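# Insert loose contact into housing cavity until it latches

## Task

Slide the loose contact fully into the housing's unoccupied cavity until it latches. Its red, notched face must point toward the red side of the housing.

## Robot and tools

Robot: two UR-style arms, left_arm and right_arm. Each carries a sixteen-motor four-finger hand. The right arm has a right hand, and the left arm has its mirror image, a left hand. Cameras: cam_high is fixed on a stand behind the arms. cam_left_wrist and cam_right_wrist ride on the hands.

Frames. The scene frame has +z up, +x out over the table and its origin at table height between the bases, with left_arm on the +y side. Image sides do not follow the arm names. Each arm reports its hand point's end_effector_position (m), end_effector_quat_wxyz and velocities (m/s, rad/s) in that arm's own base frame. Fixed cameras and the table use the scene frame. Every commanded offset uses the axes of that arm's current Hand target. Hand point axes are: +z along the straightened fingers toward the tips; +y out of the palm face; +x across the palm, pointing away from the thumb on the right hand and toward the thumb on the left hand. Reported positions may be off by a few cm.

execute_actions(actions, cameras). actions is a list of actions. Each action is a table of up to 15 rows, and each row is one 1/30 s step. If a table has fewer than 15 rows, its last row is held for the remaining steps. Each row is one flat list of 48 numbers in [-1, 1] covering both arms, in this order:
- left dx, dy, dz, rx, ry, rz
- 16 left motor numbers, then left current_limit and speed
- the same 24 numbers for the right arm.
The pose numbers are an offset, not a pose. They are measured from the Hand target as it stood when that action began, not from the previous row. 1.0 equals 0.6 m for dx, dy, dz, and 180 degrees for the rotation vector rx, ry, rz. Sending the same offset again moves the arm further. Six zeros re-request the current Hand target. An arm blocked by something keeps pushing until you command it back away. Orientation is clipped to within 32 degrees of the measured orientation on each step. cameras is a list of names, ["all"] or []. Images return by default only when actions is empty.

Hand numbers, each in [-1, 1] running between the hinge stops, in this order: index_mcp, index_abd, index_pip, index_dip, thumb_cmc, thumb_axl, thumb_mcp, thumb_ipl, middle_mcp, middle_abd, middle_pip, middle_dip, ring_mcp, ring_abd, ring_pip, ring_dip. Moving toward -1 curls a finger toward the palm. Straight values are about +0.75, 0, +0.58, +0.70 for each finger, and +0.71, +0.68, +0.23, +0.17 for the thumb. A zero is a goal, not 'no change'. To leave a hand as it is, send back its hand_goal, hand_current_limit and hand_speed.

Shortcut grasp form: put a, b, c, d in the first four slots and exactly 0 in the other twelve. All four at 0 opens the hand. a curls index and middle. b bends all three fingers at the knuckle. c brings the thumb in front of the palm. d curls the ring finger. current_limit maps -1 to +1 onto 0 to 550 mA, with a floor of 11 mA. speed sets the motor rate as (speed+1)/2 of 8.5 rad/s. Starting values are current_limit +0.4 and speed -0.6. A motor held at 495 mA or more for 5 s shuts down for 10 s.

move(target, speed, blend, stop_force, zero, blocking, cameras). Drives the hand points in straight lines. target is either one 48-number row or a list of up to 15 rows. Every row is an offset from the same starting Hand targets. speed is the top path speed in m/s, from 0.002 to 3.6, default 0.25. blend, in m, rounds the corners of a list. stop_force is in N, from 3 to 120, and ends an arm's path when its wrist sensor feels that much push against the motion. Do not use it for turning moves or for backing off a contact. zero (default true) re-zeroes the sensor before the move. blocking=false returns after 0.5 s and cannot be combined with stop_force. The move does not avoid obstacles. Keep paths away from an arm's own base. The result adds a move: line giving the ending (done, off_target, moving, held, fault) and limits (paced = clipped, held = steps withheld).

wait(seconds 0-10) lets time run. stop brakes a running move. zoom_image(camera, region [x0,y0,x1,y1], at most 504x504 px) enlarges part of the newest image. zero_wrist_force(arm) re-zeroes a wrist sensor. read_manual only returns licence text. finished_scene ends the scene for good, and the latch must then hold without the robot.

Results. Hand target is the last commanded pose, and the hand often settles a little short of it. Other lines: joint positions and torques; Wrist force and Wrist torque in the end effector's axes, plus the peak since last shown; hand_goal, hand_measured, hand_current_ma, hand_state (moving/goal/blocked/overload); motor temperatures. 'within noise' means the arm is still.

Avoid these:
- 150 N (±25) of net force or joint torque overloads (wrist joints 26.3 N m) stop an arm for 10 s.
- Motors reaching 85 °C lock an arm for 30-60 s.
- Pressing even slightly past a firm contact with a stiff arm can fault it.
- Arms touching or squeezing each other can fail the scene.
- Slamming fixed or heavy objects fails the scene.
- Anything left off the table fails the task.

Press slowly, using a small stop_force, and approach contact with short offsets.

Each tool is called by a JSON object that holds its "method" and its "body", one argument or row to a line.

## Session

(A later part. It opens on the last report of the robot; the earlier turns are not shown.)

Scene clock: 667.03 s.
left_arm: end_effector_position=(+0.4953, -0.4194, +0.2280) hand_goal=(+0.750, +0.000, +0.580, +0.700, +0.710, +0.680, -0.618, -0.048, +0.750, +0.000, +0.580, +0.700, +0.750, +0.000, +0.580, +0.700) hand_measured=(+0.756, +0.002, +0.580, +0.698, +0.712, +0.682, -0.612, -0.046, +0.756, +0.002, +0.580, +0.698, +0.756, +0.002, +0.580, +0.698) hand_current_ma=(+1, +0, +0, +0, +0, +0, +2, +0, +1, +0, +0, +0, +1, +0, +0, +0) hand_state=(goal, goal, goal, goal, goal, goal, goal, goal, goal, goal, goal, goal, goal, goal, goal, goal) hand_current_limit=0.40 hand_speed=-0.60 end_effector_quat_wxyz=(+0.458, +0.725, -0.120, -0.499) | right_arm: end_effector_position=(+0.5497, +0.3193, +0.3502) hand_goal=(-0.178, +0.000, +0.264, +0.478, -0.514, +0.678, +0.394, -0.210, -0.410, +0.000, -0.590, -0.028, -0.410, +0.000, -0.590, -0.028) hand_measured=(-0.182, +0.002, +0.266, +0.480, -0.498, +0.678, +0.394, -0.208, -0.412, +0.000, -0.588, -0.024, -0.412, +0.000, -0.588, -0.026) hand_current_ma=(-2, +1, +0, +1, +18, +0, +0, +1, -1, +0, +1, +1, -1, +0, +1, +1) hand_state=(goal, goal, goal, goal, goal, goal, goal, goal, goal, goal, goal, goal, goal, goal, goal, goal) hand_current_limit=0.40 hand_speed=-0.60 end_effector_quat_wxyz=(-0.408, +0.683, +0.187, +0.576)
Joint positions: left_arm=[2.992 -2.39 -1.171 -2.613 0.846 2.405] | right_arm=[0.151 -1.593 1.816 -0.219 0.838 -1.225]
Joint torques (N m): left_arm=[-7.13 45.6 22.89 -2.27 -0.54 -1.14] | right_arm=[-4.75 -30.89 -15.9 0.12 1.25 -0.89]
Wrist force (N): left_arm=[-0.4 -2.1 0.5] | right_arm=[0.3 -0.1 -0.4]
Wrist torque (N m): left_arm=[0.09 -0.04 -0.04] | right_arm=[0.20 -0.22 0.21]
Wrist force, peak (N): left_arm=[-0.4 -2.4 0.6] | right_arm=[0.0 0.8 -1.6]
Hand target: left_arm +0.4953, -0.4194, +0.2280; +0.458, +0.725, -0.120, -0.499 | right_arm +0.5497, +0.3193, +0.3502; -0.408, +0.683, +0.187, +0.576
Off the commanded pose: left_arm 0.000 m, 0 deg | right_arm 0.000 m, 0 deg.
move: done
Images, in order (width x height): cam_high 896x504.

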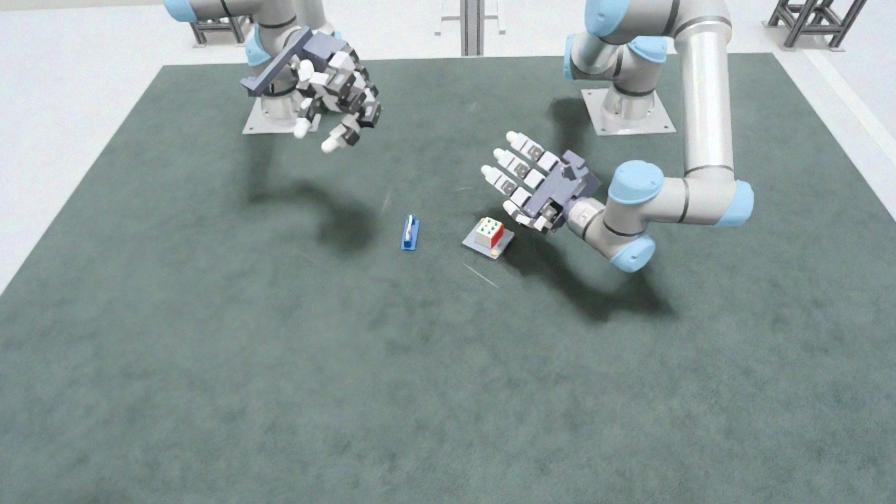

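{"method": "move", "body": {
  "target": [0,0,0,0,0,0, 0.75,0,0.58,0.70,0.71,0.68,-0.618,-0.049,0.75,0,0.58,0.70,0.75,0,0.58,0.70, 0.4,-0.6, -0.4073,-0.087,0.1245,0.1828,-0.0665,0, -0.178,0,0.263,0.478,-0.514,0.677,0.393,-0.211,-0.411,0,-0.591,-0.029,-0.411,0,-0.591,-0.029, 0.4,-0.6],
  "speed": 0.25,
  "cameras": ["all"]
}}

{"method": "zoom_image", "body": {
  "camera": "cam_left_wrist",
  "region": [120, 80, 320, 280]
}}

{"method": "zoom_image", "body": {
  "camera": "cam_high",
  "region": [370, 180, 450, 260]
}}

Scene clock: 678.00 s.
left_arm: end_effector_position=(+0.4953, -0.4194, +0.2280) hand_goal=(+0.750, +0.000, +0.580, +0.700, +0.710, +0.680, -0.618, -0.048, +0.750, +0.000, +0.580, +0.700, +0.750, +0.000, +0.580, +0.700) hand_measured=(+0.756, +0.002, +0.580, +0.698, +0.712, +0.682, -0.612, -0.046, +0.756, +0.002, +0.580, +0.698, +0.756, +0.002, +0.580, +0.698) hand_current_ma=(+1, +0, +0, +0, +0, +0, +2, +0, +1, +0, +0, +0, +1, +0, +0, +0) hand_state=(goal, goal, goal, goal, goal, goal, goal, goal, goal, goal, goal, goal, goal, goal, goal, goal) hand_current_limit=0.40 hand_speed=-0.60 end_effector_quat_wxyz=(+0.458, +0.725, -0.120, -0.499) | right_arm: end_effector_position=(+0.4943, +0.4607, +0.1382) hand_goal=(-0.178, +0.000, +0.264, +0.478, -0.514, +0.678, +0.394, -0.210, -0.410, +0.000, -0.590, -0.028, -0.410, +0.000, -0.590, -0.028) hand_measured=(-0.182, +0.002, +0.266, +0.480, -0.498, +0.678, +0.394, -0.208, -0.412, +0.000, -0.588, -0.024, -0.412, +0.000, -0.588, -0.026) hand_current_ma=(-2, +1, +0, +1, +18, +0, +0, +1, -1, +0, +1, +1, -1, +0, +1, +1) hand_state=(goal, goal, goal, goal, goal, goal, goal, goal, goal, goal, goal, goal, goal, goal, goal, goal) hand_current_limit=0.40 hand_speed=-0.60 end_effector_quat_wxyz=(+0.563, -0.595, -0.383, -0.427)
Joint positions: left_arm=[2.992 -2.39 -1.171 -2.613 0.846 2.405] | right_arm=[0.242 -1.178 1.924 -0.738 0.319 -1.229]
Joint torques (N m): left_arm=[-6.79 45.52 22.78 -2.17 -0.48 -1.07] | right_arm=[-10.1 -30.33 -8.64 0.9 -0.39 -1.36]
Wrist force (N): left_arm=[-0.4 -2.0 0.5] | right_arm=[0.3 0.0 -0.6]
Wrist torque (N m): left_arm=[0.10 -0.04 -0.04] | right_arm=[0.20 -0.21 0.21]
Wrist force, peak (N): left_arm=[-0.5 -2.3 0.5] | right_arm=[2.1 0.3 -0.9]
Hand target: left_arm +0.4953, -0.4194, +0.2280; +0.458, +0.725, -0.120, -0.499 | right_arm +0.4943, +0.4606, +0.1381; +0.563, -0.595, -0.383, -0.427
Off the commanded pose: left_arm 0.000 m, 0 deg | right_arm 0.000 m, 0 deg.
move: done
camera_calibration:
cam_left_wrist: T_world_to_cam=[[-0.542845, 0.839826, -0.00351732, 0.592816], [0.645302, 0.414421, -0.641747, -0.0481028], [-0.537498, -0.350639, -0.766908, 0.418032], [0, 0, 0, 1]] pos_world=[0.577539, -0.331349, 0.291807]
cam_right_wrist: T_world_to_cam=[[0.28162, -0.0270128, -0.959146, 0.0425237], [-0.685507, -0.705102, -0.181417, 0.636205], [-0.671395, 0.708591, -0.217088, 0.156819], [0, 0, 0, 1]] pos_world=[0.529435, 0.338617, 0.190249]

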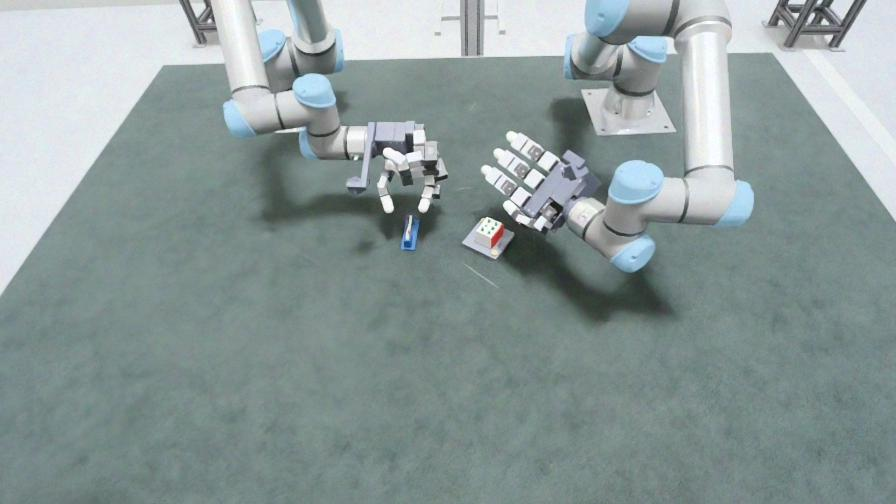

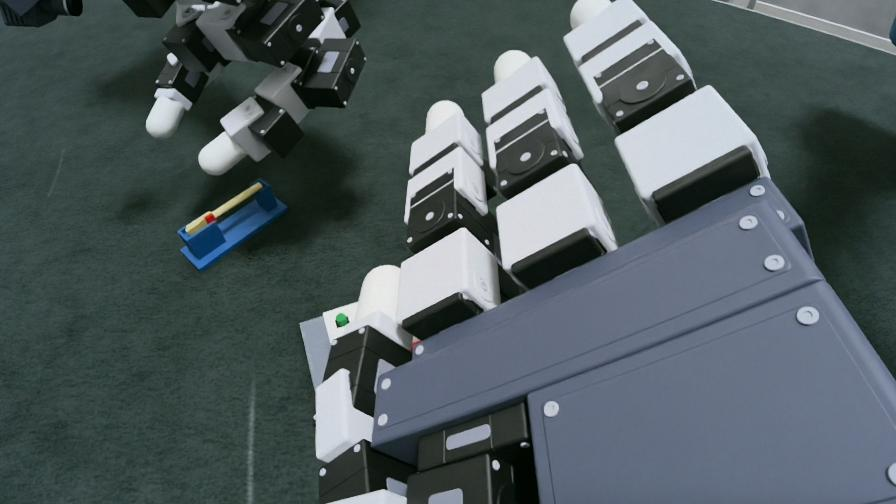

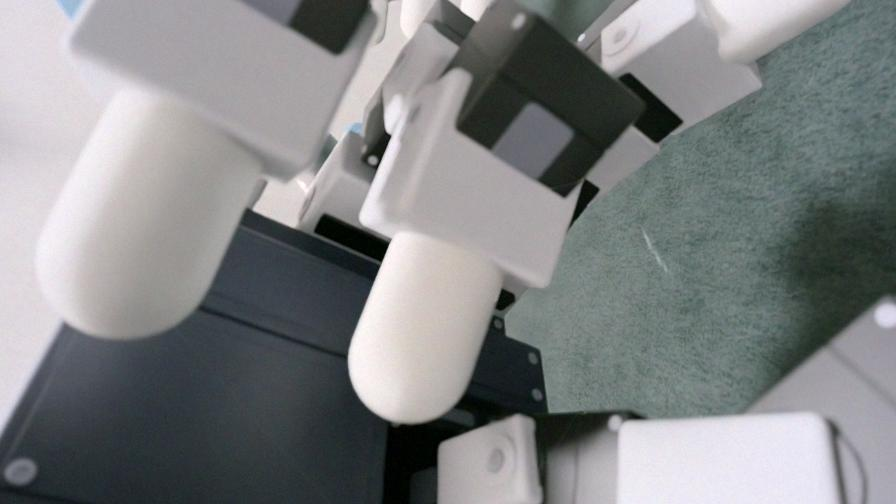

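Scaled by 2.520 from the camera's 896x504 image, which has a finer 1280x720 frame.

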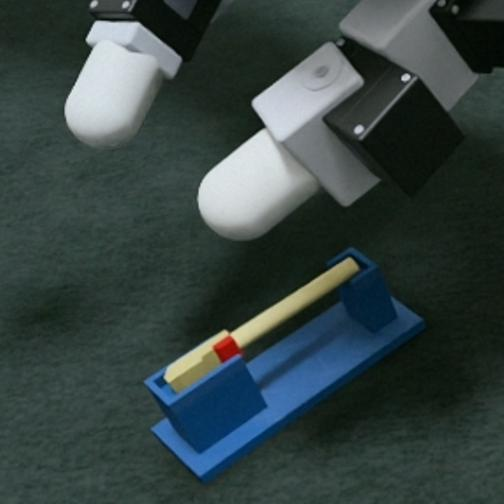

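Scaled by 6.300 from the camera's 896x504 image, which has a finer 1280x720 frame.

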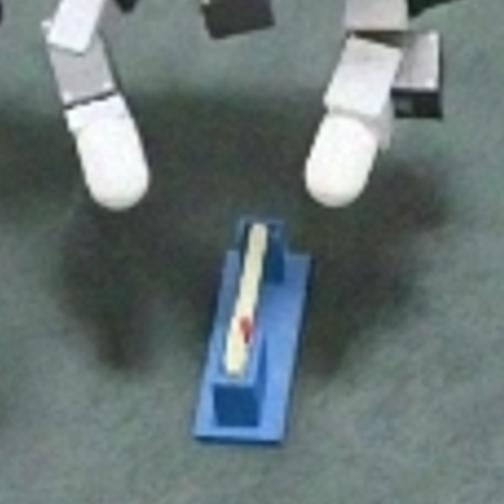

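{"method": "move", "body": {
  "target": [0,0,0,0,0,0, 0.75,0,0.58,0.70,0.71,0.68,-0.618,-0.049,0.75,0,0.58,0.70,0.75,0,0.58,0.70, 0.4,-0.6, -0.0802,0.0307,0.0028,0,0,0, -0.178,0,0.263,0.478,-0.514,0.677,0.393,-0.211,-0.411,0,-0.591,-0.029,-0.411,0,-0.591,-0.029, 0.4,-0.6],
  "speed": 0.06,
  "stop_force": 12,
  "cameras": ["cam_high","cam_left_wrist"]
}}

{"method": "zoom_image", "body": {
  "camera": "cam_left_wrist",
  "region": [120, 100, 320, 280]
}}

{"method": "zoom_image", "body": {
  "camera": "cam_high",
  "region": [370, 180, 450, 260]
}}

Scene clock: 711.00 s.
left_arm: end_effector_position=(+0.4953, -0.4194, +0.2280) hand_goal=(+0.750, +0.000, +0.580, +0.700, +0.710, +0.680, -0.618, -0.048, +0.750, +0.000, +0.580, +0.700, +0.750, +0.000, +0.580, +0.700) hand_measured=(+0.756, +0.002, +0.580, +0.698, +0.712, +0.682, -0.612, -0.046, +0.756, +0.002, +0.580, +0.698, +0.756, +0.002, +0.580, +0.698) hand_current_ma=(+1, +0, +0, +0, +0, +0, +2, +0, +1, +0, +0, +0, +1, +0, +0, +0) hand_state=(goal, goal, goal, goal, goal, goal, goal, goal, goal, goal, goal, goal, goal, goal, goal, goal) hand_current_limit=0.40 hand_speed=-0.60 end_effector_quat_wxyz=(+0.458, +0.725, -0.120, -0.499) | right_arm: end_effector_position=(+0.4952, +0.4621, +0.0866) hand_goal=(-0.178, +0.000, +0.264, +0.478, -0.514, +0.678, +0.394, -0.210, -0.410, +0.000, -0.590, -0.028, -0.410, +0.000, -0.590, -0.028) hand_measured=(-0.182, +0.002, +0.266, +0.480, -0.498, +0.678, +0.394, -0.208, -0.412, +0.000, -0.588, -0.024, -0.412, +0.000, -0.588, -0.026) hand_current_ma=(-2, +1, +0, +1, +18, +0, +0, +1, -1, +0, +1, +1, -1, +0, +1, +1) hand_state=(goal, goal, goal, goal, goal, goal, goal, goal, goal, goal, goal, goal, goal, goal, goal, goal) hand_current_limit=0.40 hand_speed=-0.60 end_effector_quat_wxyz=(+0.563, -0.595, -0.383, -0.427)
Joint positions: left_arm=[2.992 -2.39 -1.171 -2.613 0.846 2.405] | right_arm=[0.245 -1.081 1.952 -0.863 0.321 -1.229]
Joint torques (N m): left_arm=[-7.74 45.14 22.42 -2.22 -0.33 -1.01] | right_arm=[0.59 -45.75 -19.23 1.16 -0.59 -0.97]
Wrist force (N): left_arm=[-0.6 -2.1 0.6] | right_arm=[0.3 0.0 -0.2]
Wrist torque (N m): left_arm=[0.08 -0.02 -0.05] | right_arm=[0.18 -0.21 0.23]
Wrist force, peak (N): left_arm=[-0.7 -2.4 0.7] | right_arm=[1.0 -0.2 -0.7]
Hand target: left_arm +0.4953, -0.4194, +0.2280; +0.458, +0.725, -0.120, -0.499 | right_arm +0.4953, +0.4621, +0.0866; +0.563, -0.595, -0.383, -0.427
Off the commanded pose: left_arm 0.000 m, 0 deg | right_arm 0.000 m, 0 deg.
move: done
camera_calibration:
cam_left_wrist: T_world_to_cam=[[-0.542845, 0.839826, -0.00351732, 0.592816], [0.645302, 0.414421, -0.641747, -0.0481028], [-0.537498, -0.350639, -0.766908, 0.418032], [0, 0, 0, 1]] pos_world=[0.577539, -0.331349, 0.291807]
Images, in order (width x height): cam_high 896x504, cam_left_wrist 896x504.

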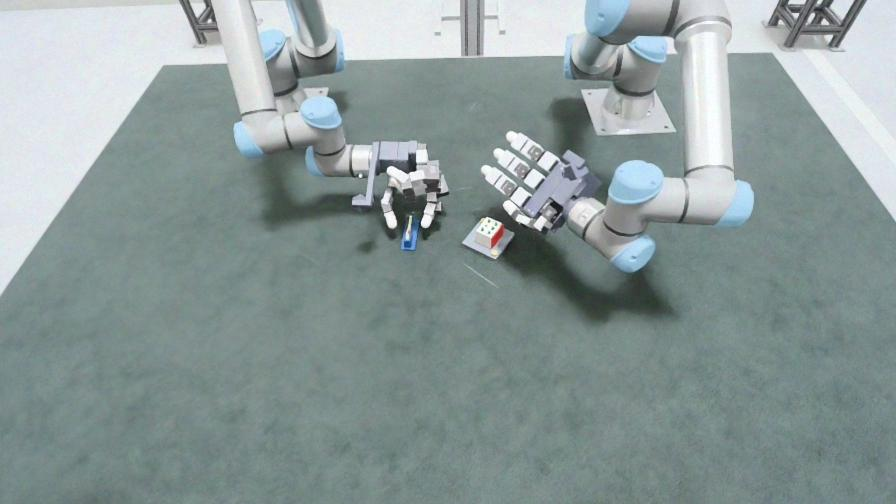

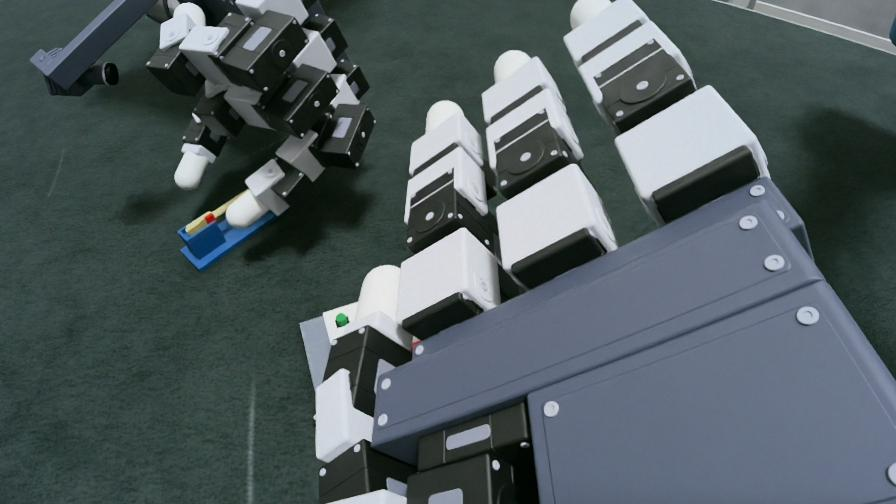

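Scaled by 2.520 from the camera's 896x504 image, which has a finer 1280x720 frame.

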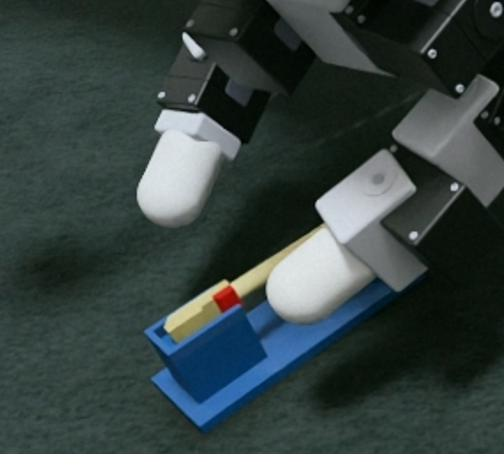

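Scaled by 6.300 from the camera's 896x504 image, which has a finer 1280x720 frame.

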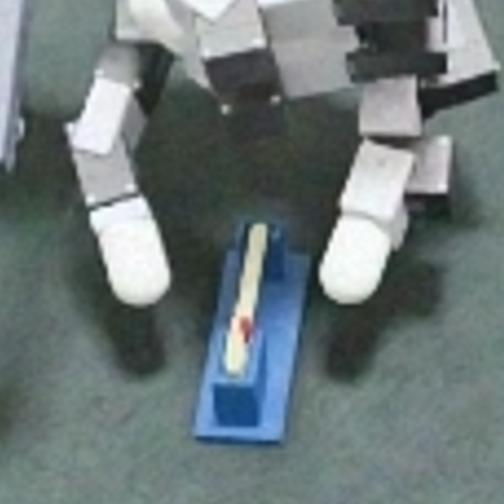

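{"method": "move", "body": {
  "target": [0,0,0,0,0,0, 0.75,0,0.58,0.70,0.71,0.68,-0.618,-0.049,0.75,0,0.58,0.70,0.75,0,0.58,0.70, 0.4,-0.6, -0.0343,0.0081,-0.0002,0,0,0, -0.178,0,0.263,0.478,-0.514,0.677,0.393,-0.211,-0.411,0,-0.591,-0.029,-0.411,0,-0.591,-0.029, 0.4,-0.6],
  "speed": 0.04,
  "stop_force": 8,
  "cameras": ["cam_high","cam_left_wrist"]
}}

{"method": "zoom_image", "body": {
  "camera": "cam_left_wrist",
  "region": [120, 100, 320, 280]
}}

{"method": "zoom_image", "body": {
  "camera": "cam_high",
  "region": [370, 180, 450, 260]
}}

Scene clock: 724.67 s.
left_arm: end_effector_position=(+0.4953, -0.4194, +0.2280) hand_goal=(+0.750, +0.000, +0.580, +0.700, +0.710, +0.680, -0.618, -0.048, +0.750, +0.000, +0.580, +0.700, +0.750, +0.000, +0.580, +0.700) hand_measured=(+0.756, +0.002, +0.580, +0.698, +0.712, +0.682, -0.612, -0.046, +0.756, +0.002, +0.580, +0.698, +0.756, +0.002, +0.580, +0.698) hand_current_ma=(+1, +0, +0, +0, +0, +0, +2, +0, +1, +0, +0, +0, +1, +0, +0, +0) hand_state=(goal, goal, goal, goal, goal, goal, goal, goal, goal, goal, goal, goal, goal, goal, goal, goal) hand_current_limit=0.40 hand_speed=-0.60 end_effector_quat_wxyz=(+0.458, +0.725, -0.120, -0.499) | right_arm: end_effector_position=(+0.4927, +0.4621, +0.0656) hand_goal=(-0.178, +0.000, +0.264, +0.478, -0.514, +0.678, +0.394, -0.210, -0.410, +0.000, -0.590, -0.028, -0.410, +0.000, -0.590, -0.028) hand_measured=(-0.182, +0.002, +0.266, +0.480, -0.498, +0.678, +0.394, -0.208, -0.412, +0.000, -0.588, -0.024, -0.412, +0.000, -0.588, -0.026) hand_current_ma=(-2, +1, +0, +1, +18, +0, +0, +1, -1, +0, +1, +1, -1, +0, +1, +1) hand_state=(goal, goal, goal, goal, goal, goal, goal, goal, goal, goal, goal, goal, goal, goal, goal, goal) hand_current_limit=0.40 hand_speed=-0.60 end_effector_quat_wxyz=(+0.563, -0.595, -0.383, -0.427)
Joint positions: left_arm=[2.992 -2.39 -1.171 -2.613 0.846 2.405] | right_arm=[0.246 -1.043 1.968 -0.917 0.323 -1.229]
Joint torques (N m): left_arm=[-7.16 45.67 23.06 -1.95 0.07 -1.05] | right_arm=[2.37 -47.2 -18.42 1.23 -0.04 -1.22]
Wrist force (N): left_arm=[-0.5 -2.3 0.4] | right_arm=[0.6 0.1 -0.6]
Wrist torque (N m): left_arm=[0.07 -0.03 -0.04] | right_arm=[0.23 -0.24 0.25]
Wrist force, peak (N): left_arm=[-0.5 -2.4 0.6] | right_arm=[1.0 -0.2 -0.2]
Hand target: left_arm +0.4953, -0.4194, +0.2280; +0.458, +0.725, -0.120, -0.499 | right_arm +0.4928, +0.4621, +0.0656; +0.563, -0.595, -0.383, -0.427
Off the commanded pose: left_arm 0.000 m, 0 deg | right_arm 0.000 m, 0 deg.
move: done
camera_calibration:
cam_left_wrist: T_world_to_cam=[[-0.542845, 0.839826, -0.00351732, 0.592816], [0.645302, 0.414421, -0.641747, -0.0481028], [-0.537498, -0.350639, -0.766908, 0.418032], [0, 0, 0, 1]] pos_world=[0.577539, -0.331349, 0.291807]
Images, in order (width x height): cam_high 896x504, cam_left_wrist 896x504.

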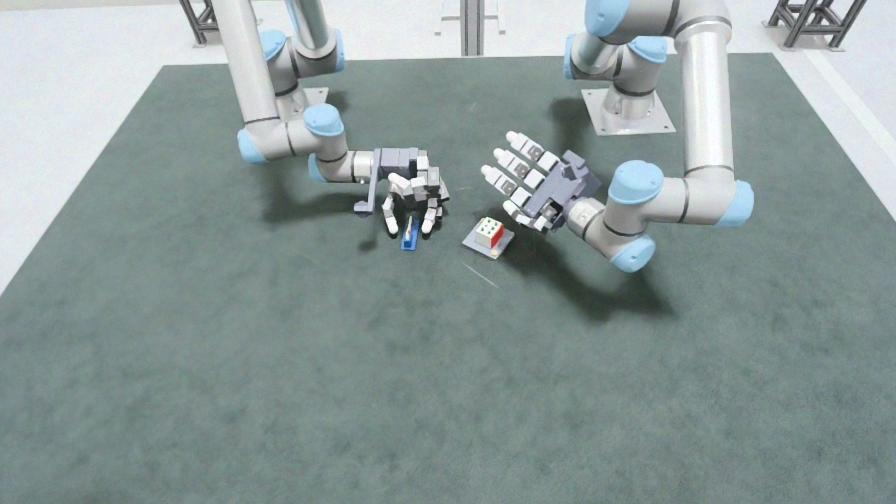

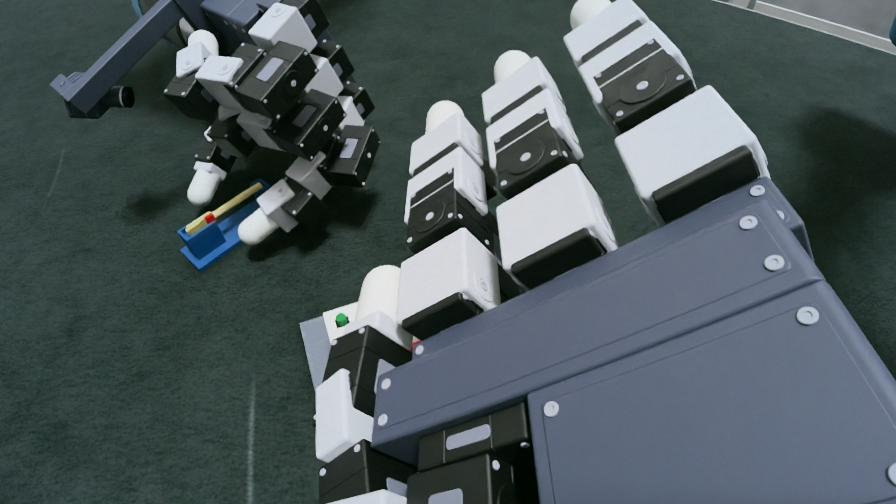

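Scaled by 2.520 from the camera's 896x504 image, which has a finer 1280x720 frame.

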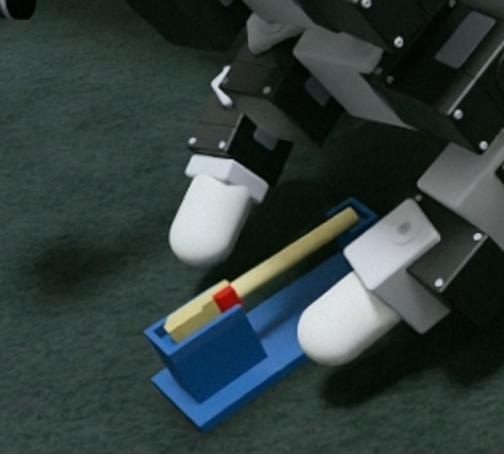

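Scaled by 6.300 from the camera's 896x504 image, which has a finer 1280x720 frame.

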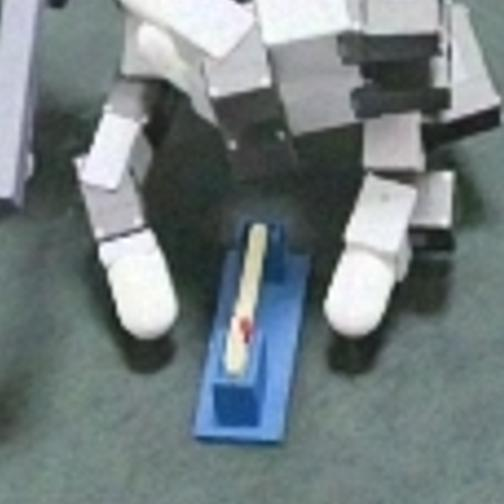

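{"method": "move", "body": {
  "target": [
    [0,0,0,0,0,0, 0.75,0,0.58,0.70,0.71,0.68,-0.618,-0.049,0.75,0,0.58,0.70,0.75,0,0.58,0.70, 0.4,-0.6, 0.0039,-0.0014,0,0,0,0, -0.178,0,0.263,0.478,-0.514,0.677,0.393,-0.211,-0.411,0,-0.591,-0.029,-0.411,0,-0.591,-0.029, 0.4,-0.85],
    [0,0,0,0,0,0, 0.75,0,0.58,0.70,0.71,0.68,-0.618,-0.049,0.75,0,0.58,0.70,0.75,0,0.58,0.70, 0.4,-0.6, 0.0039,-0.0014,0,0,0,0, -0.438,0,0.263,0.478,-0.514,0.677,0.18,-0.211,-0.411,0,-0.591,-0.029,-0.411,0,-0.591,-0.029, 0.4,-0.85]
  ],
  "speed": 0.04,
  "cameras": ["cam_high","cam_left_wrist"]
}}

{"method": "zoom_image", "body": {
  "camera": "cam_left_wrist",
  "region": [120, 100, 320, 280]
}}

{"method": "zoom_image", "body": {
  "camera": "cam_high",
  "region": [370, 180, 450, 260]
}}

Scene clock: 750.23 s.
left_arm: end_effector_position=(+0.4953, -0.4194, +0.2280) hand_goal=(+0.750, +0.000, +0.580, +0.700, +0.710, +0.680, -0.618, -0.048, +0.750, +0.000, +0.580, +0.700, +0.750, +0.000, +0.580, +0.700) hand_measured=(+0.756, +0.002, +0.580, +0.698, +0.712, +0.682, -0.612, -0.046, +0.756, +0.002, +0.580, +0.698, +0.756, +0.002, +0.580, +0.698) hand_current_ma=(+1, +0, +0, +0, +0, +0, +2, +0, +1, +0, +0, +0, +1, +0, +0, +0) hand_state=(goal, goal, goal, goal, goal, goal, goal, goal, goal, goal, goal, goal, goal, goal, goal, goal) hand_current_limit=0.40 hand_speed=-0.60 end_effector_quat_wxyz=(+0.458, +0.725, -0.120, -0.499) | right_arm: end_effector_position=(+0.4928, +0.4621, +0.0681) hand_goal=(-0.438, +0.000, +0.264, +0.478, -0.514, +0.678, +0.180, -0.210, -0.410, +0.000, -0.590, -0.028, -0.410, +0.000, -0.590, -0.028) hand_measured=(-0.376, +0.002, +0.280, +0.482, -0.498, +0.678, +0.224, -0.198, -0.412, +0.000, -0.588, -0.024, -0.412, +0.000, -0.588, -0.026) hand_current_ma=(+143, +1, +16, +3, +18, +0, +114, +15, -1, +0, +1, +1, -1, +0, +1, +1) hand_state=(blocked, goal, goal, goal, goal, goal, blocked, goal, goal, goal, goal, goal, goal, goal, goal, goal) hand_current_limit=0.40 hand_speed=-0.85 end_effector_quat_wxyz=(+0.563, -0.595, -0.383, -0.427)
Joint positions: left_arm=[2.992 -2.39 -1.171 -2.613 0.846 2.405] | right_arm=[0.246 -1.048 1.967 -0.911 0.323 -1.229]
Joint torques (N m): left_arm=[-8.62 46.48 22.54 -2.21 0.32 -1.08] | right_arm=[-8.34 -30.61 -14.25 -2.25 -1.05 -0.06]
Wrist force (N): left_arm=[-0.5 -2.1 0.5] | right_arm=[0.4 0.0 -0.5]
Wrist torque (N m): left_arm=[0.09 -0.03 -0.05] | right_arm=[0.23 -0.19 0.22]
Wrist force, peak (N): left_arm=[-0.5 -2.3 0.7] | right_arm=[0.7 0.0 -0.8]
Hand target: left_arm +0.4953, -0.4194, +0.2280; +0.458, +0.725, -0.120, -0.499 | right_arm +0.4928, +0.4621, +0.0681; +0.563, -0.595, -0.383, -0.427
Off the commanded pose: left_arm 0.000 m, 0 deg | right_arm 0.000 m, 0 deg.
move: done
camera_calibration:
cam_left_wrist: T_world_to_cam=[[-0.542845, 0.839826, -0.00351732, 0.592816], [0.645302, 0.414421, -0.641747, -0.0481028], [-0.537498, -0.350639, -0.766908, 0.418032], [0, 0, 0, 1]] pos_world=[0.577539, -0.331349, 0.291807]
Images, in order (width x height): cam_high 896x504, cam_left_wrist 896x504.

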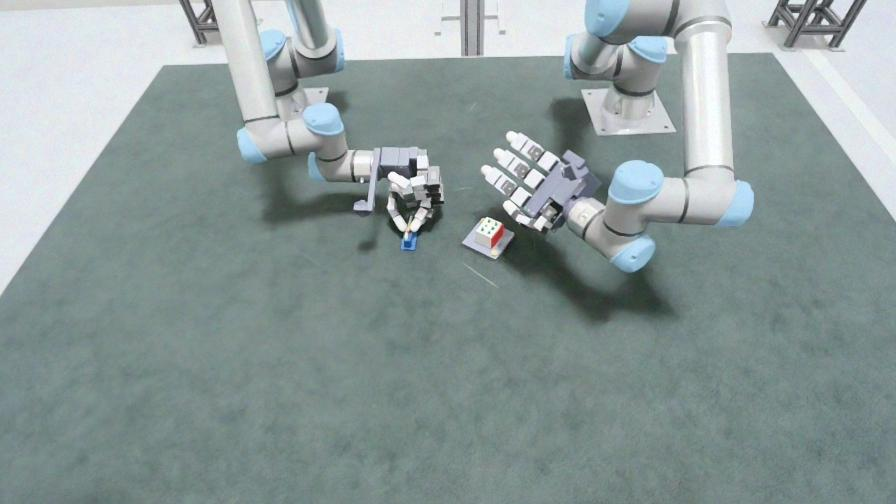

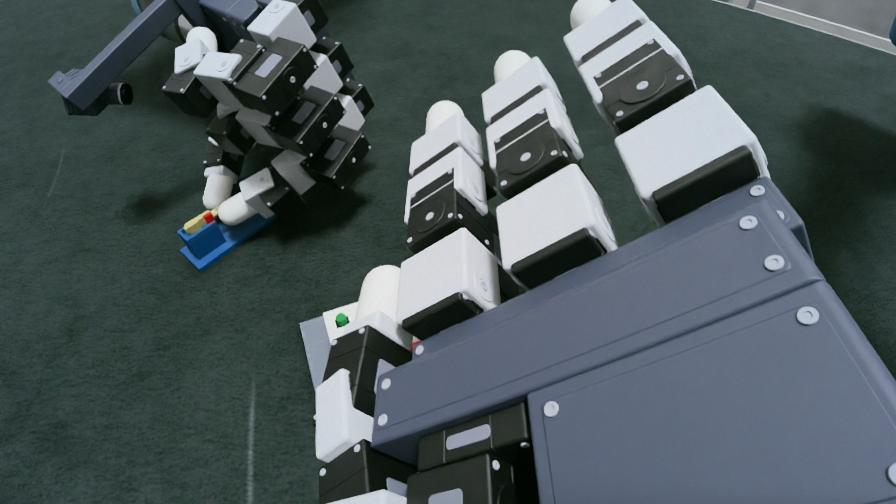

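Scaled by 2.520 from the camera's 896x504 image, which has a finer 1280x720 frame.

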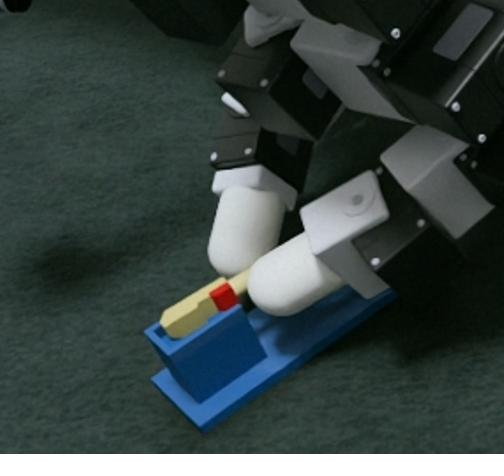

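Scaled by 6.300 from the camera's 896x504 image, which has a finer 1280x720 frame.

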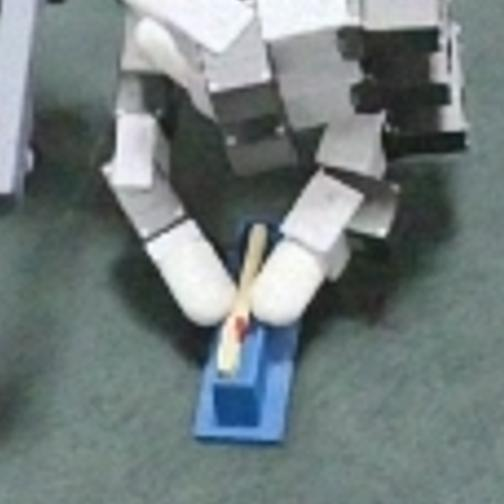

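{"method": "move", "body": {
  "target": [
    [0,0,0,0,0,0, 0.75,0,0.58,0.70,0.71,0.68,-0.618,-0.049,0.75,0,0.58,0.70,0.75,0,0.58,0.70, 0.4,-0.6, 0,0,0,0,0,0, -0.507,0,0.263,0.478,-0.514,0.677,0.124,-0.211,-0.411,0,-0.591,-0.029,-0.411,0,-0.591,-0.029, 0.4,-0.85],
    [0,0,0,0,0,0, 0.75,0,0.58,0.70,0.71,0.68,-0.618,-0.049,0.75,0,0.58,0.70,0.75,0,0.58,0.70, 0.4,-0.6, 0.0548,-0.02,0,0,0,0, -0.507,0,0.263,0.478,-0.514,0.677,0.124,-0.211,-0.411,0,-0.591,-0.029,-0.411,0,-0.591,-0.029, 0.4,-0.85]
  ],
  "speed": 0.03,
  "cameras": ["cam_high","cam_left_wrist","cam_right_wrist"]
}}

{"method": "zoom_image", "body": {
  "camera": "cam_left_wrist",
  "region": [120, 100, 320, 280]
}}

{"method": "zoom_image", "body": {
  "camera": "cam_high",
  "region": [370, 180, 450, 260]
}}

Scene clock: 761.37 s.
left_arm: end_effector_position=(+0.4953, -0.4194, +0.2280) hand_goal=(+0.750, +0.000, +0.580, +0.700, +0.710, +0.680, -0.618, -0.048, +0.750, +0.000, +0.580, +0.700, +0.750, +0.000, +0.580, +0.700) hand_measured=(+0.756, +0.002, +0.580, +0.698, +0.712, +0.682, -0.612, -0.046, +0.756, +0.002, +0.580, +0.698, +0.756, +0.002, +0.580, +0.698) hand_current_ma=(+1, +0, +0, +0, +0, +0, +2, +0, +1, +0, +0, +0, +1, +0, +0, +0) hand_state=(goal, goal, goal, goal, goal, goal, goal, goal, goal, goal, goal, goal, goal, goal, goal, goal) hand_current_limit=0.40 hand_speed=-0.60 end_effector_quat_wxyz=(+0.458, +0.725, -0.120, -0.499) | right_arm: end_effector_position=(+0.4928, +0.4622, +0.1032) hand_goal=(-0.506, +0.000, +0.264, +0.478, -0.514, +0.678, +0.124, -0.210, -0.410, +0.000, -0.590, -0.028, -0.410, +0.000, -0.590, -0.028) hand_measured=(-0.384, +0.004, +0.302, +0.494, -0.504, +0.678, +0.202, -0.186, -0.412, +0.000, -0.588, -0.024, -0.412, +0.000, -0.588, -0.026) hand_current_ma=(+385, +2, +63, +15, +9, +0, +269, +45, -1, +0, +1, +1, -1, +0, +1, +1) hand_state=(blocked, goal, blocked, goal, goal, goal, blocked, blocked, goal, goal, goal, goal, goal, goal, goal, goal) hand_current_limit=0.40 hand_speed=-0.85 end_effector_quat_wxyz=(+0.563, -0.595, -0.383, -0.427)
Joint positions: left_arm=[2.992 -2.39 -1.171 -2.613 0.846 2.405] | right_arm=[0.246 -1.116 1.95 -0.825 0.323 -1.229]
Joint torques (N m): left_arm=[-7.3 46.66 22.35 -2.12 0.58 -0.96] | right_arm=[8.07 -24.47 -12.55 -2.44 1.61 -1.88]
Wrist force (N): left_arm=[-0.5 -1.9 0.5] | right_arm=[0.4 0.1 -0.4]
Wrist torque (N m): left_arm=[0.11 -0.04 -0.04] | right_arm=[0.22 -0.22 0.26]
Wrist force, peak (N): left_arm=[-0.6 -2.3 0.5] | right_arm=[0.7 -0.3 -0.7]
Hand target: left_arm +0.4953, -0.4194, +0.2280; +0.458, +0.725, -0.120, -0.499 | right_arm +0.4928, +0.4622, +0.1031; +0.563, -0.595, -0.383, -0.427
Off the commanded pose: left_arm 0.000 m, 0 deg | right_arm 0.000 m, 0 deg.
move: done
camera_calibration:
cam_left_wrist: T_world_to_cam=[[-0.542845, 0.839826, -0.00351732, 0.592816], [0.645302, 0.414421, -0.641747, -0.0481028], [-0.537498, -0.350639, -0.766908, 0.418032], [0, 0, 0, 1]] pos_world=[0.577539, -0.331349, 0.291807]
cam_right_wrist: T_world_to_cam=[[0.281621, -0.0269733, -0.959147, 0.00943371], [-0.685453, -0.705151, -0.18143, 0.629877], [-0.671449, 0.708544, -0.217074, 0.147056], [0, 0, 0, 1]] pos_world=[0.527835, 0.340217, 0.155249]

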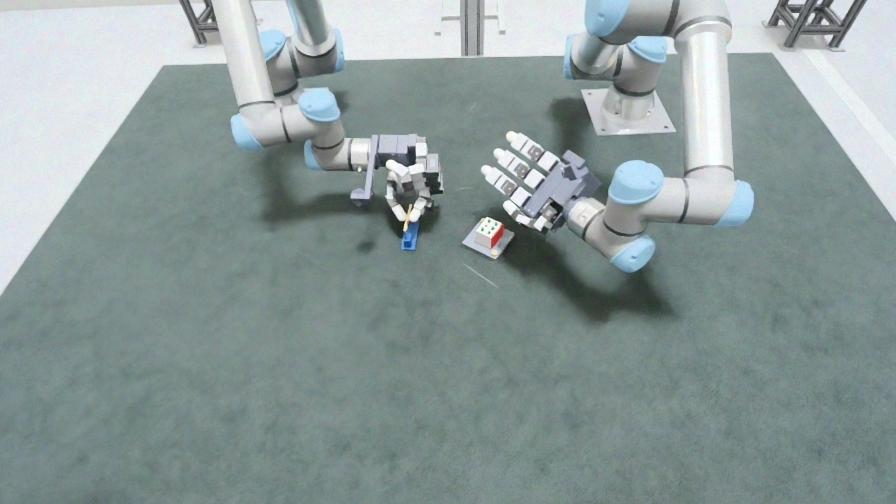

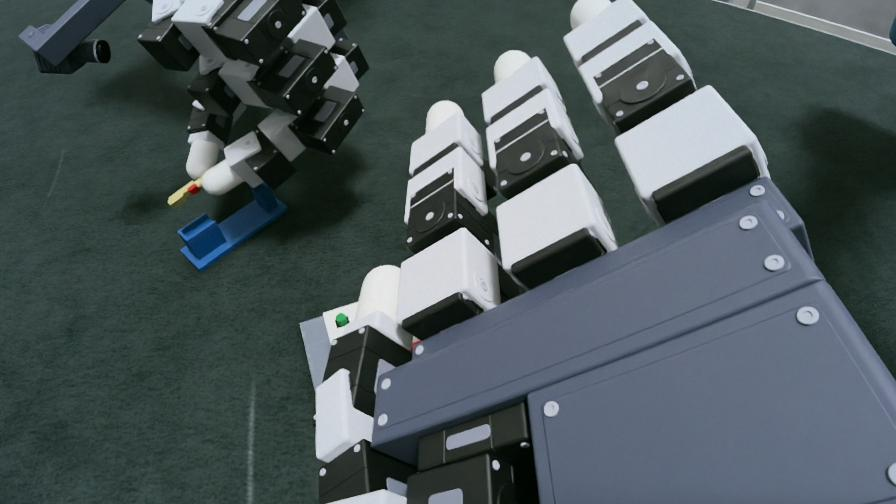

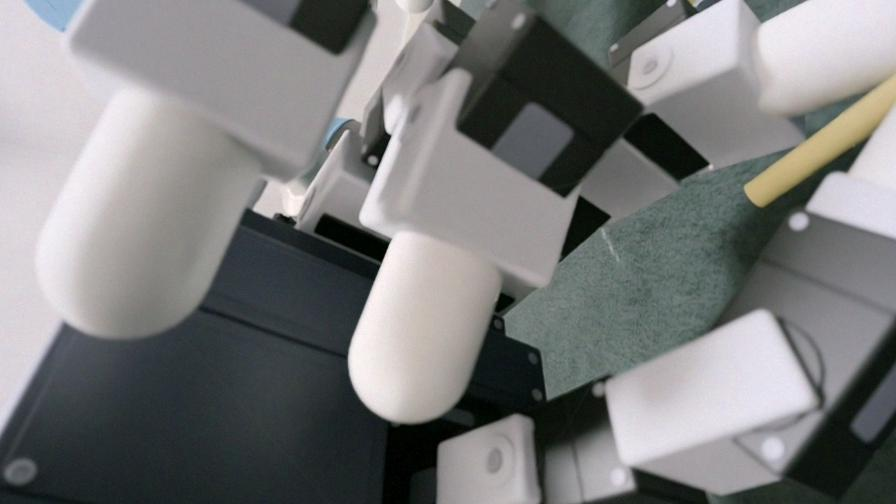

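Scaled by 2.520 from the camera's 896x504 image, which has a finer 1280x720 frame.

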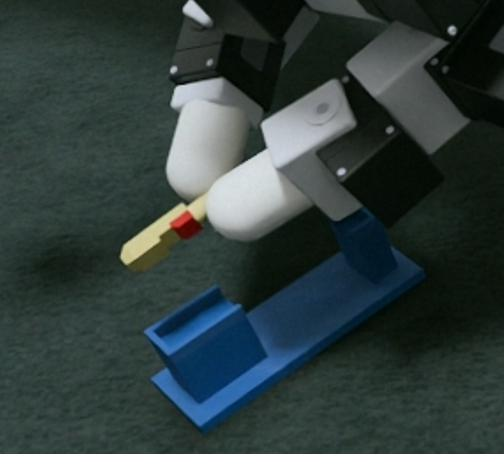

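Scaled by 6.300 from the camera's 896x504 image, which has a finer 1280x720 frame.

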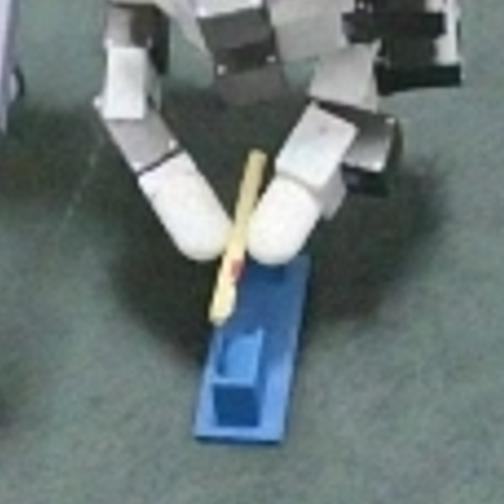

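{"method": "move", "body": {
  "target": [-0.1003,-0.1453,-0.126,0,0,0, 0.75,0,0.58,0.70,0.71,0.68,-0.618,-0.049,0.75,0,0.58,0.70,0.75,0,0.58,0.70, 0.4,-0.6, 0,0,0,0,0,0, -0.507,0,0.263,0.478,-0.514,0.677,0.124,-0.211,-0.411,0,-0.591,-0.029,-0.411,0,-0.591,-0.029, 0.4,-0.85],
  "speed": 0.2
}}

{"method": "move", "body": {
  "target": [
    [0,0,0,0,0,0, 0.75,0,0.58,0.70,0.71,0.68,-0.618,-0.049,0.75,0,0.58,0.70,0.75,0,0.58,0.70, 0.4,-0.6, 0.21,0.008,0.0673,-0.0739,0.1587,0.4892, -0.507,0,0.263,0.478,-0.514,0.677,0.124,-0.211,-0.411,0,-0.591,-0.029,-0.411,0,-0.591,-0.029, 0.4,-0.85],
    [0,0,0,0,0,0, 0.75,0,0.58,0.70,0.71,0.68,-0.618,-0.049,0.75,0,0.58,0.70,0.75,0,0.58,0.70, 0.4,-0.6, 0.1778,0.1142,0.2597,-0.0739,0.1587,0.4892, -0.507,0,0.263,0.478,-0.514,0.677,0.124,-0.211,-0.411,0,-0.591,-0.029,-0.411,0,-0.591,-0.029, 0.4,-0.85]
  ],
  "speed": 0.15,
  "blend": 0.02,
  "cameras": ["all"]
}}

{"method": "zoom_image", "body": {
  "camera": "cam_left_wrist",
  "region": [100, 60, 340, 280]
}}

{"method": "zoom_image", "body": {
  "camera": "cam_high",
  "region": [440, 150, 540, 260]
}}

Scene clock: 819.43 s.
left_arm: end_effector_position=(+0.5053, -0.2922, +0.2027) hand_goal=(+0.750, +0.000, +0.580, +0.700, +0.710, +0.680, -0.618, -0.048, +0.750, +0.000, +0.580, +0.700, +0.750, +0.000, +0.580, +0.700) hand_measured=(+0.756, +0.002, +0.580, +0.698, +0.712, +0.682, -0.612, -0.046, +0.756, +0.002, +0.580, +0.698, +0.756, +0.002, +0.580, +0.698) hand_current_ma=(+1, +0, +0, +0, +0, +0, +2, +0, +1, +0, +0, +0, +1, +0, +0, +0) hand_state=(goal, goal, goal, goal, goal, goal, goal, goal, goal, goal, goal, goal, goal, goal, goal, goal) hand_current_limit=0.40 hand_speed=-0.60 end_effector_quat_wxyz=(+0.458, +0.725, -0.120, -0.499) | right_arm: end_effector_position=(+0.4928, +0.4622, +0.1031) hand_goal=(-0.506, +0.000, +0.264, +0.478, -0.514, +0.678, +0.124, -0.210, -0.410, +0.000, -0.590, -0.028, -0.410, +0.000, -0.590, -0.028) hand_measured=(-0.384, +0.004, +0.302, +0.494, -0.504, +0.678, +0.202, -0.186, -0.412, +0.000, -0.588, -0.024, -0.412, +0.000, -0.588, -0.026) hand_current_ma=(+385, +2, +63, +15, +9, +0, +269, +45, -1, +0, +1, +1, -1, +0, +1, +1) hand_state=(blocked, goal, blocked, goal, goal, goal, blocked, blocked, goal, goal, goal, goal, goal, goal, goal, goal) hand_current_limit=0.40 hand_speed=-0.85 end_effector_quat_wxyz=(+0.563, -0.595, -0.383, -0.427)
Joint positions: left_arm=[3.183 -2.371 -1.278 -2.539 1.036 2.429] | right_arm=[0.246 -1.116 1.95 -0.826 0.323 -1.229]
Joint torques (N m): left_arm=[-0.93 40.92 21.84 -2.77 -0.98 -1.26] | right_arm=[7.37 -25.22 -7.68 -2.24 1.18 -0.79]
Wrist force (N): left_arm=[-0.7 -2.2 0.8] | right_arm=[0.2 0.1 -0.6]
Wrist torque (N m): left_arm=[-0.02 0.01 -0.12] | right_arm=[0.24 -0.21 0.25]
Wrist force, peak (N): left_arm=[-1.8 -3.3 0.0] | right_arm=[0.5 0.1 -0.6]
Hand target: left_arm +0.5053, -0.2921, +0.2027; +0.458, +0.725, -0.120, -0.499 | right_arm +0.4928, +0.4622, +0.1031; +0.563, -0.595, -0.383, -0.427
Off the commanded pose: left_arm 0.000 m, 0 deg | right_arm 0.000 m, 0 deg.
move: done

Scene clock: 826.23 s.
left_arm: end_effector_position=(+0.5053, -0.2921, +0.2027) hand_goal=(+0.750, +0.000, +0.580, +0.700, +0.710, +0.680, -0.618, -0.048, +0.750, +0.000, +0.580, +0.700, +0.750, +0.000, +0.580, +0.700) hand_measured=(+0.756, +0.002, +0.580, +0.698, +0.712, +0.682, -0.612, -0.046, +0.756, +0.002, +0.580, +0.698, +0.756, +0.002, +0.580, +0.698) hand_current_ma=(+1, +0, +0, +0, +0, +0, +2, +0, +1, +0, +0, +0, +1, +0, +0, +0) hand_state=(goal, goal, goal, goal, goal, goal, goal, goal, goal, goal, goal, goal, goal, goal, goal, goal) hand_current_limit=0.40 hand_speed=-0.60 end_effector_quat_wxyz=(+0.458, +0.725, -0.120, -0.499) | right_arm: end_effector_position=(+0.6052, +0.6101, +0.1794) hand_goal=(-0.506, +0.000, +0.264, +0.478, -0.514, +0.678, +0.124, -0.210, -0.410, +0.000, -0.590, -0.028, -0.410, +0.000, -0.590, -0.028) hand_measured=(-0.384, +0.004, +0.306, +0.496, -0.524, +0.678, +0.198, -0.186, -0.412, +0.000, -0.588, -0.024, -0.412, +0.000, -0.588, -0.026) hand_current_ma=(+385, +2, +73, +19, -7, +0, +248, +45, +0, +0, +1, +1, +0, +0, +1, +1) hand_state=(blocked, goal, blocked, goal, goal, goal, blocked, blocked, goal, goal, goal, goal, goal, goal, goal, goal) hand_current_limit=0.40 hand_speed=-0.85 end_effector_quat_wxyz=(+0.702, -0.634, +0.315, -0.078)
Joint positions: left_arm=[3.183 -2.371 -1.278 -2.539 1.036 2.429] | right_arm=[0.435 -0.877 1.234 -0.354 1.007 0.348]
Joint torques (N m): left_arm=[7.82 39.6 21.19 -2.71 1.75 -1.03] | right_arm=[-8.88 -49.62 -23.82 -3.2 -1.43 -1.82]
Wrist force (N): left_arm=[-0.7 -2.0 0.8] | right_arm=[0.1 0.2 -0.9]
Wrist torque (N m): left_arm=[0.00 0.02 -0.13] | right_arm=[0.20 -0.16 -0.08]
Wrist force, peak (N): left_arm=[-1.0 -2.3 0.8] | right_arm=[0.0 0.0 -1.5]
Hand target: left_arm +0.5053, -0.2921, +0.2027; +0.458, +0.725, -0.120, -0.499 | right_arm +0.6053, +0.6101, +0.1794; +0.702, -0.634, +0.315, -0.078
Off the commanded pose: left_arm 0.000 m, 0 deg | right_arm 0.000 m, 0 deg.
move: done
camera_calibration:
cam_left_wrist: T_world_to_cam=[[-0.542845, 0.839826, -0.00351732, 0.491191], [0.645302, 0.414421, -0.641747, -0.123483], [-0.537498, -0.350639, -0.766908, 0.448586], [0, 0, 0, 1]] pos_world=[0.587439, -0.204049, 0.266507]
cam_right_wrist: T_world_to_cam=[[-0.808306, 0.516404, -0.282788, 0.261567], [-0.562059, -0.533796, 0.631784, 0.500011], [0.175304, 0.669618, 0.72172, -0.522803], [0, 0, 0, 1]] pos_world=[0.584112, 0.481908, 0.135386]

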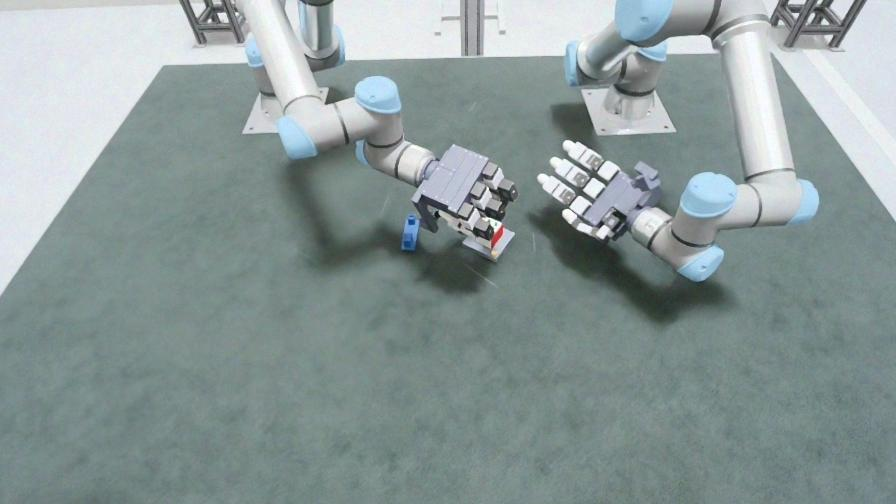

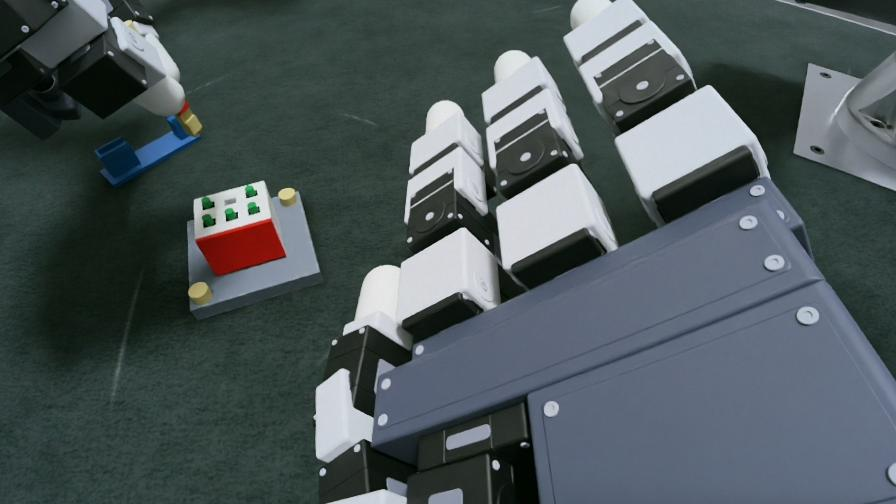

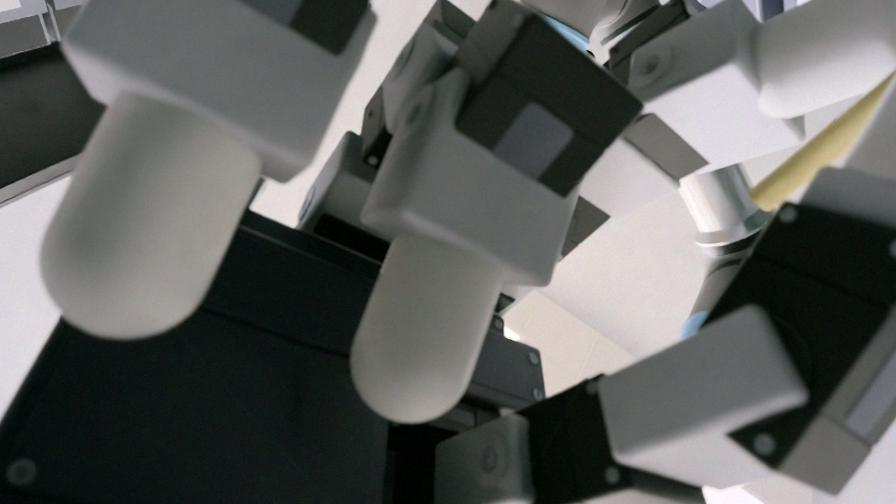

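Scaled by 2.100 from the camera's 896x504 image, which has a finer 1280x720 frame.

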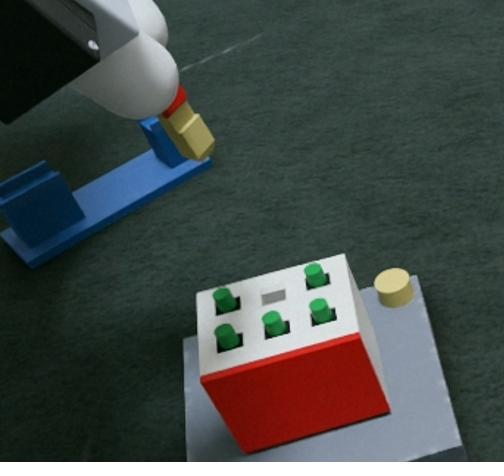

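Scaled by 4.582 from the camera's 896x504 image, which has a finer 1280x720 frame.

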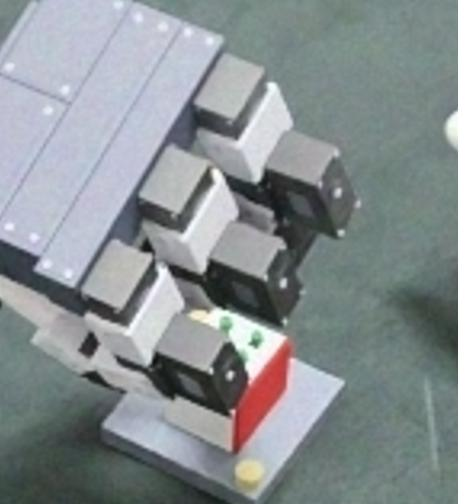

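{"method": "zoom_image", "body": {
  "camera": "cam_left_wrist",
  "region": [140, 70, 240, 150]
}}

{"method": "zoom_image", "body": {
  "camera": "cam_left_wrist",
  "region": [180, 170, 300, 280]
}}

Scaled by 5.040 from the camera's 896x504 image, which has a finer 1280x720 frame.

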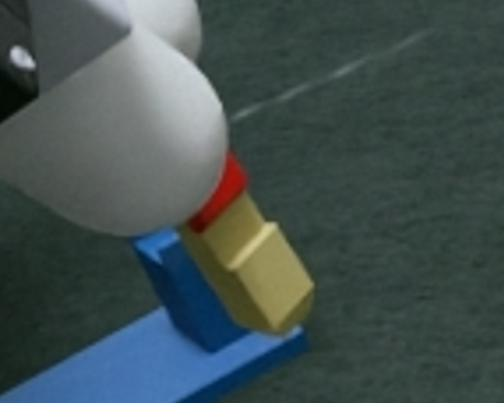

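Scaled by 4.200 from the camera's 896x504 image, which has a finer 1280x720 frame.

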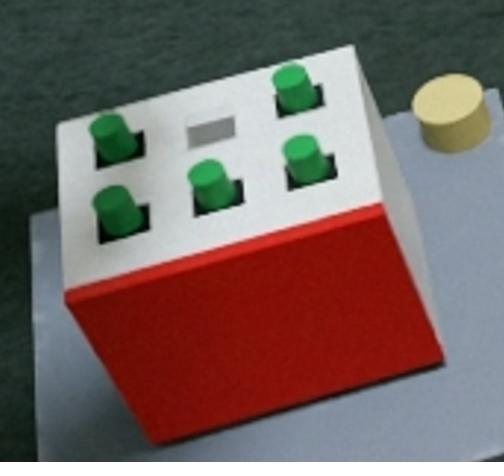

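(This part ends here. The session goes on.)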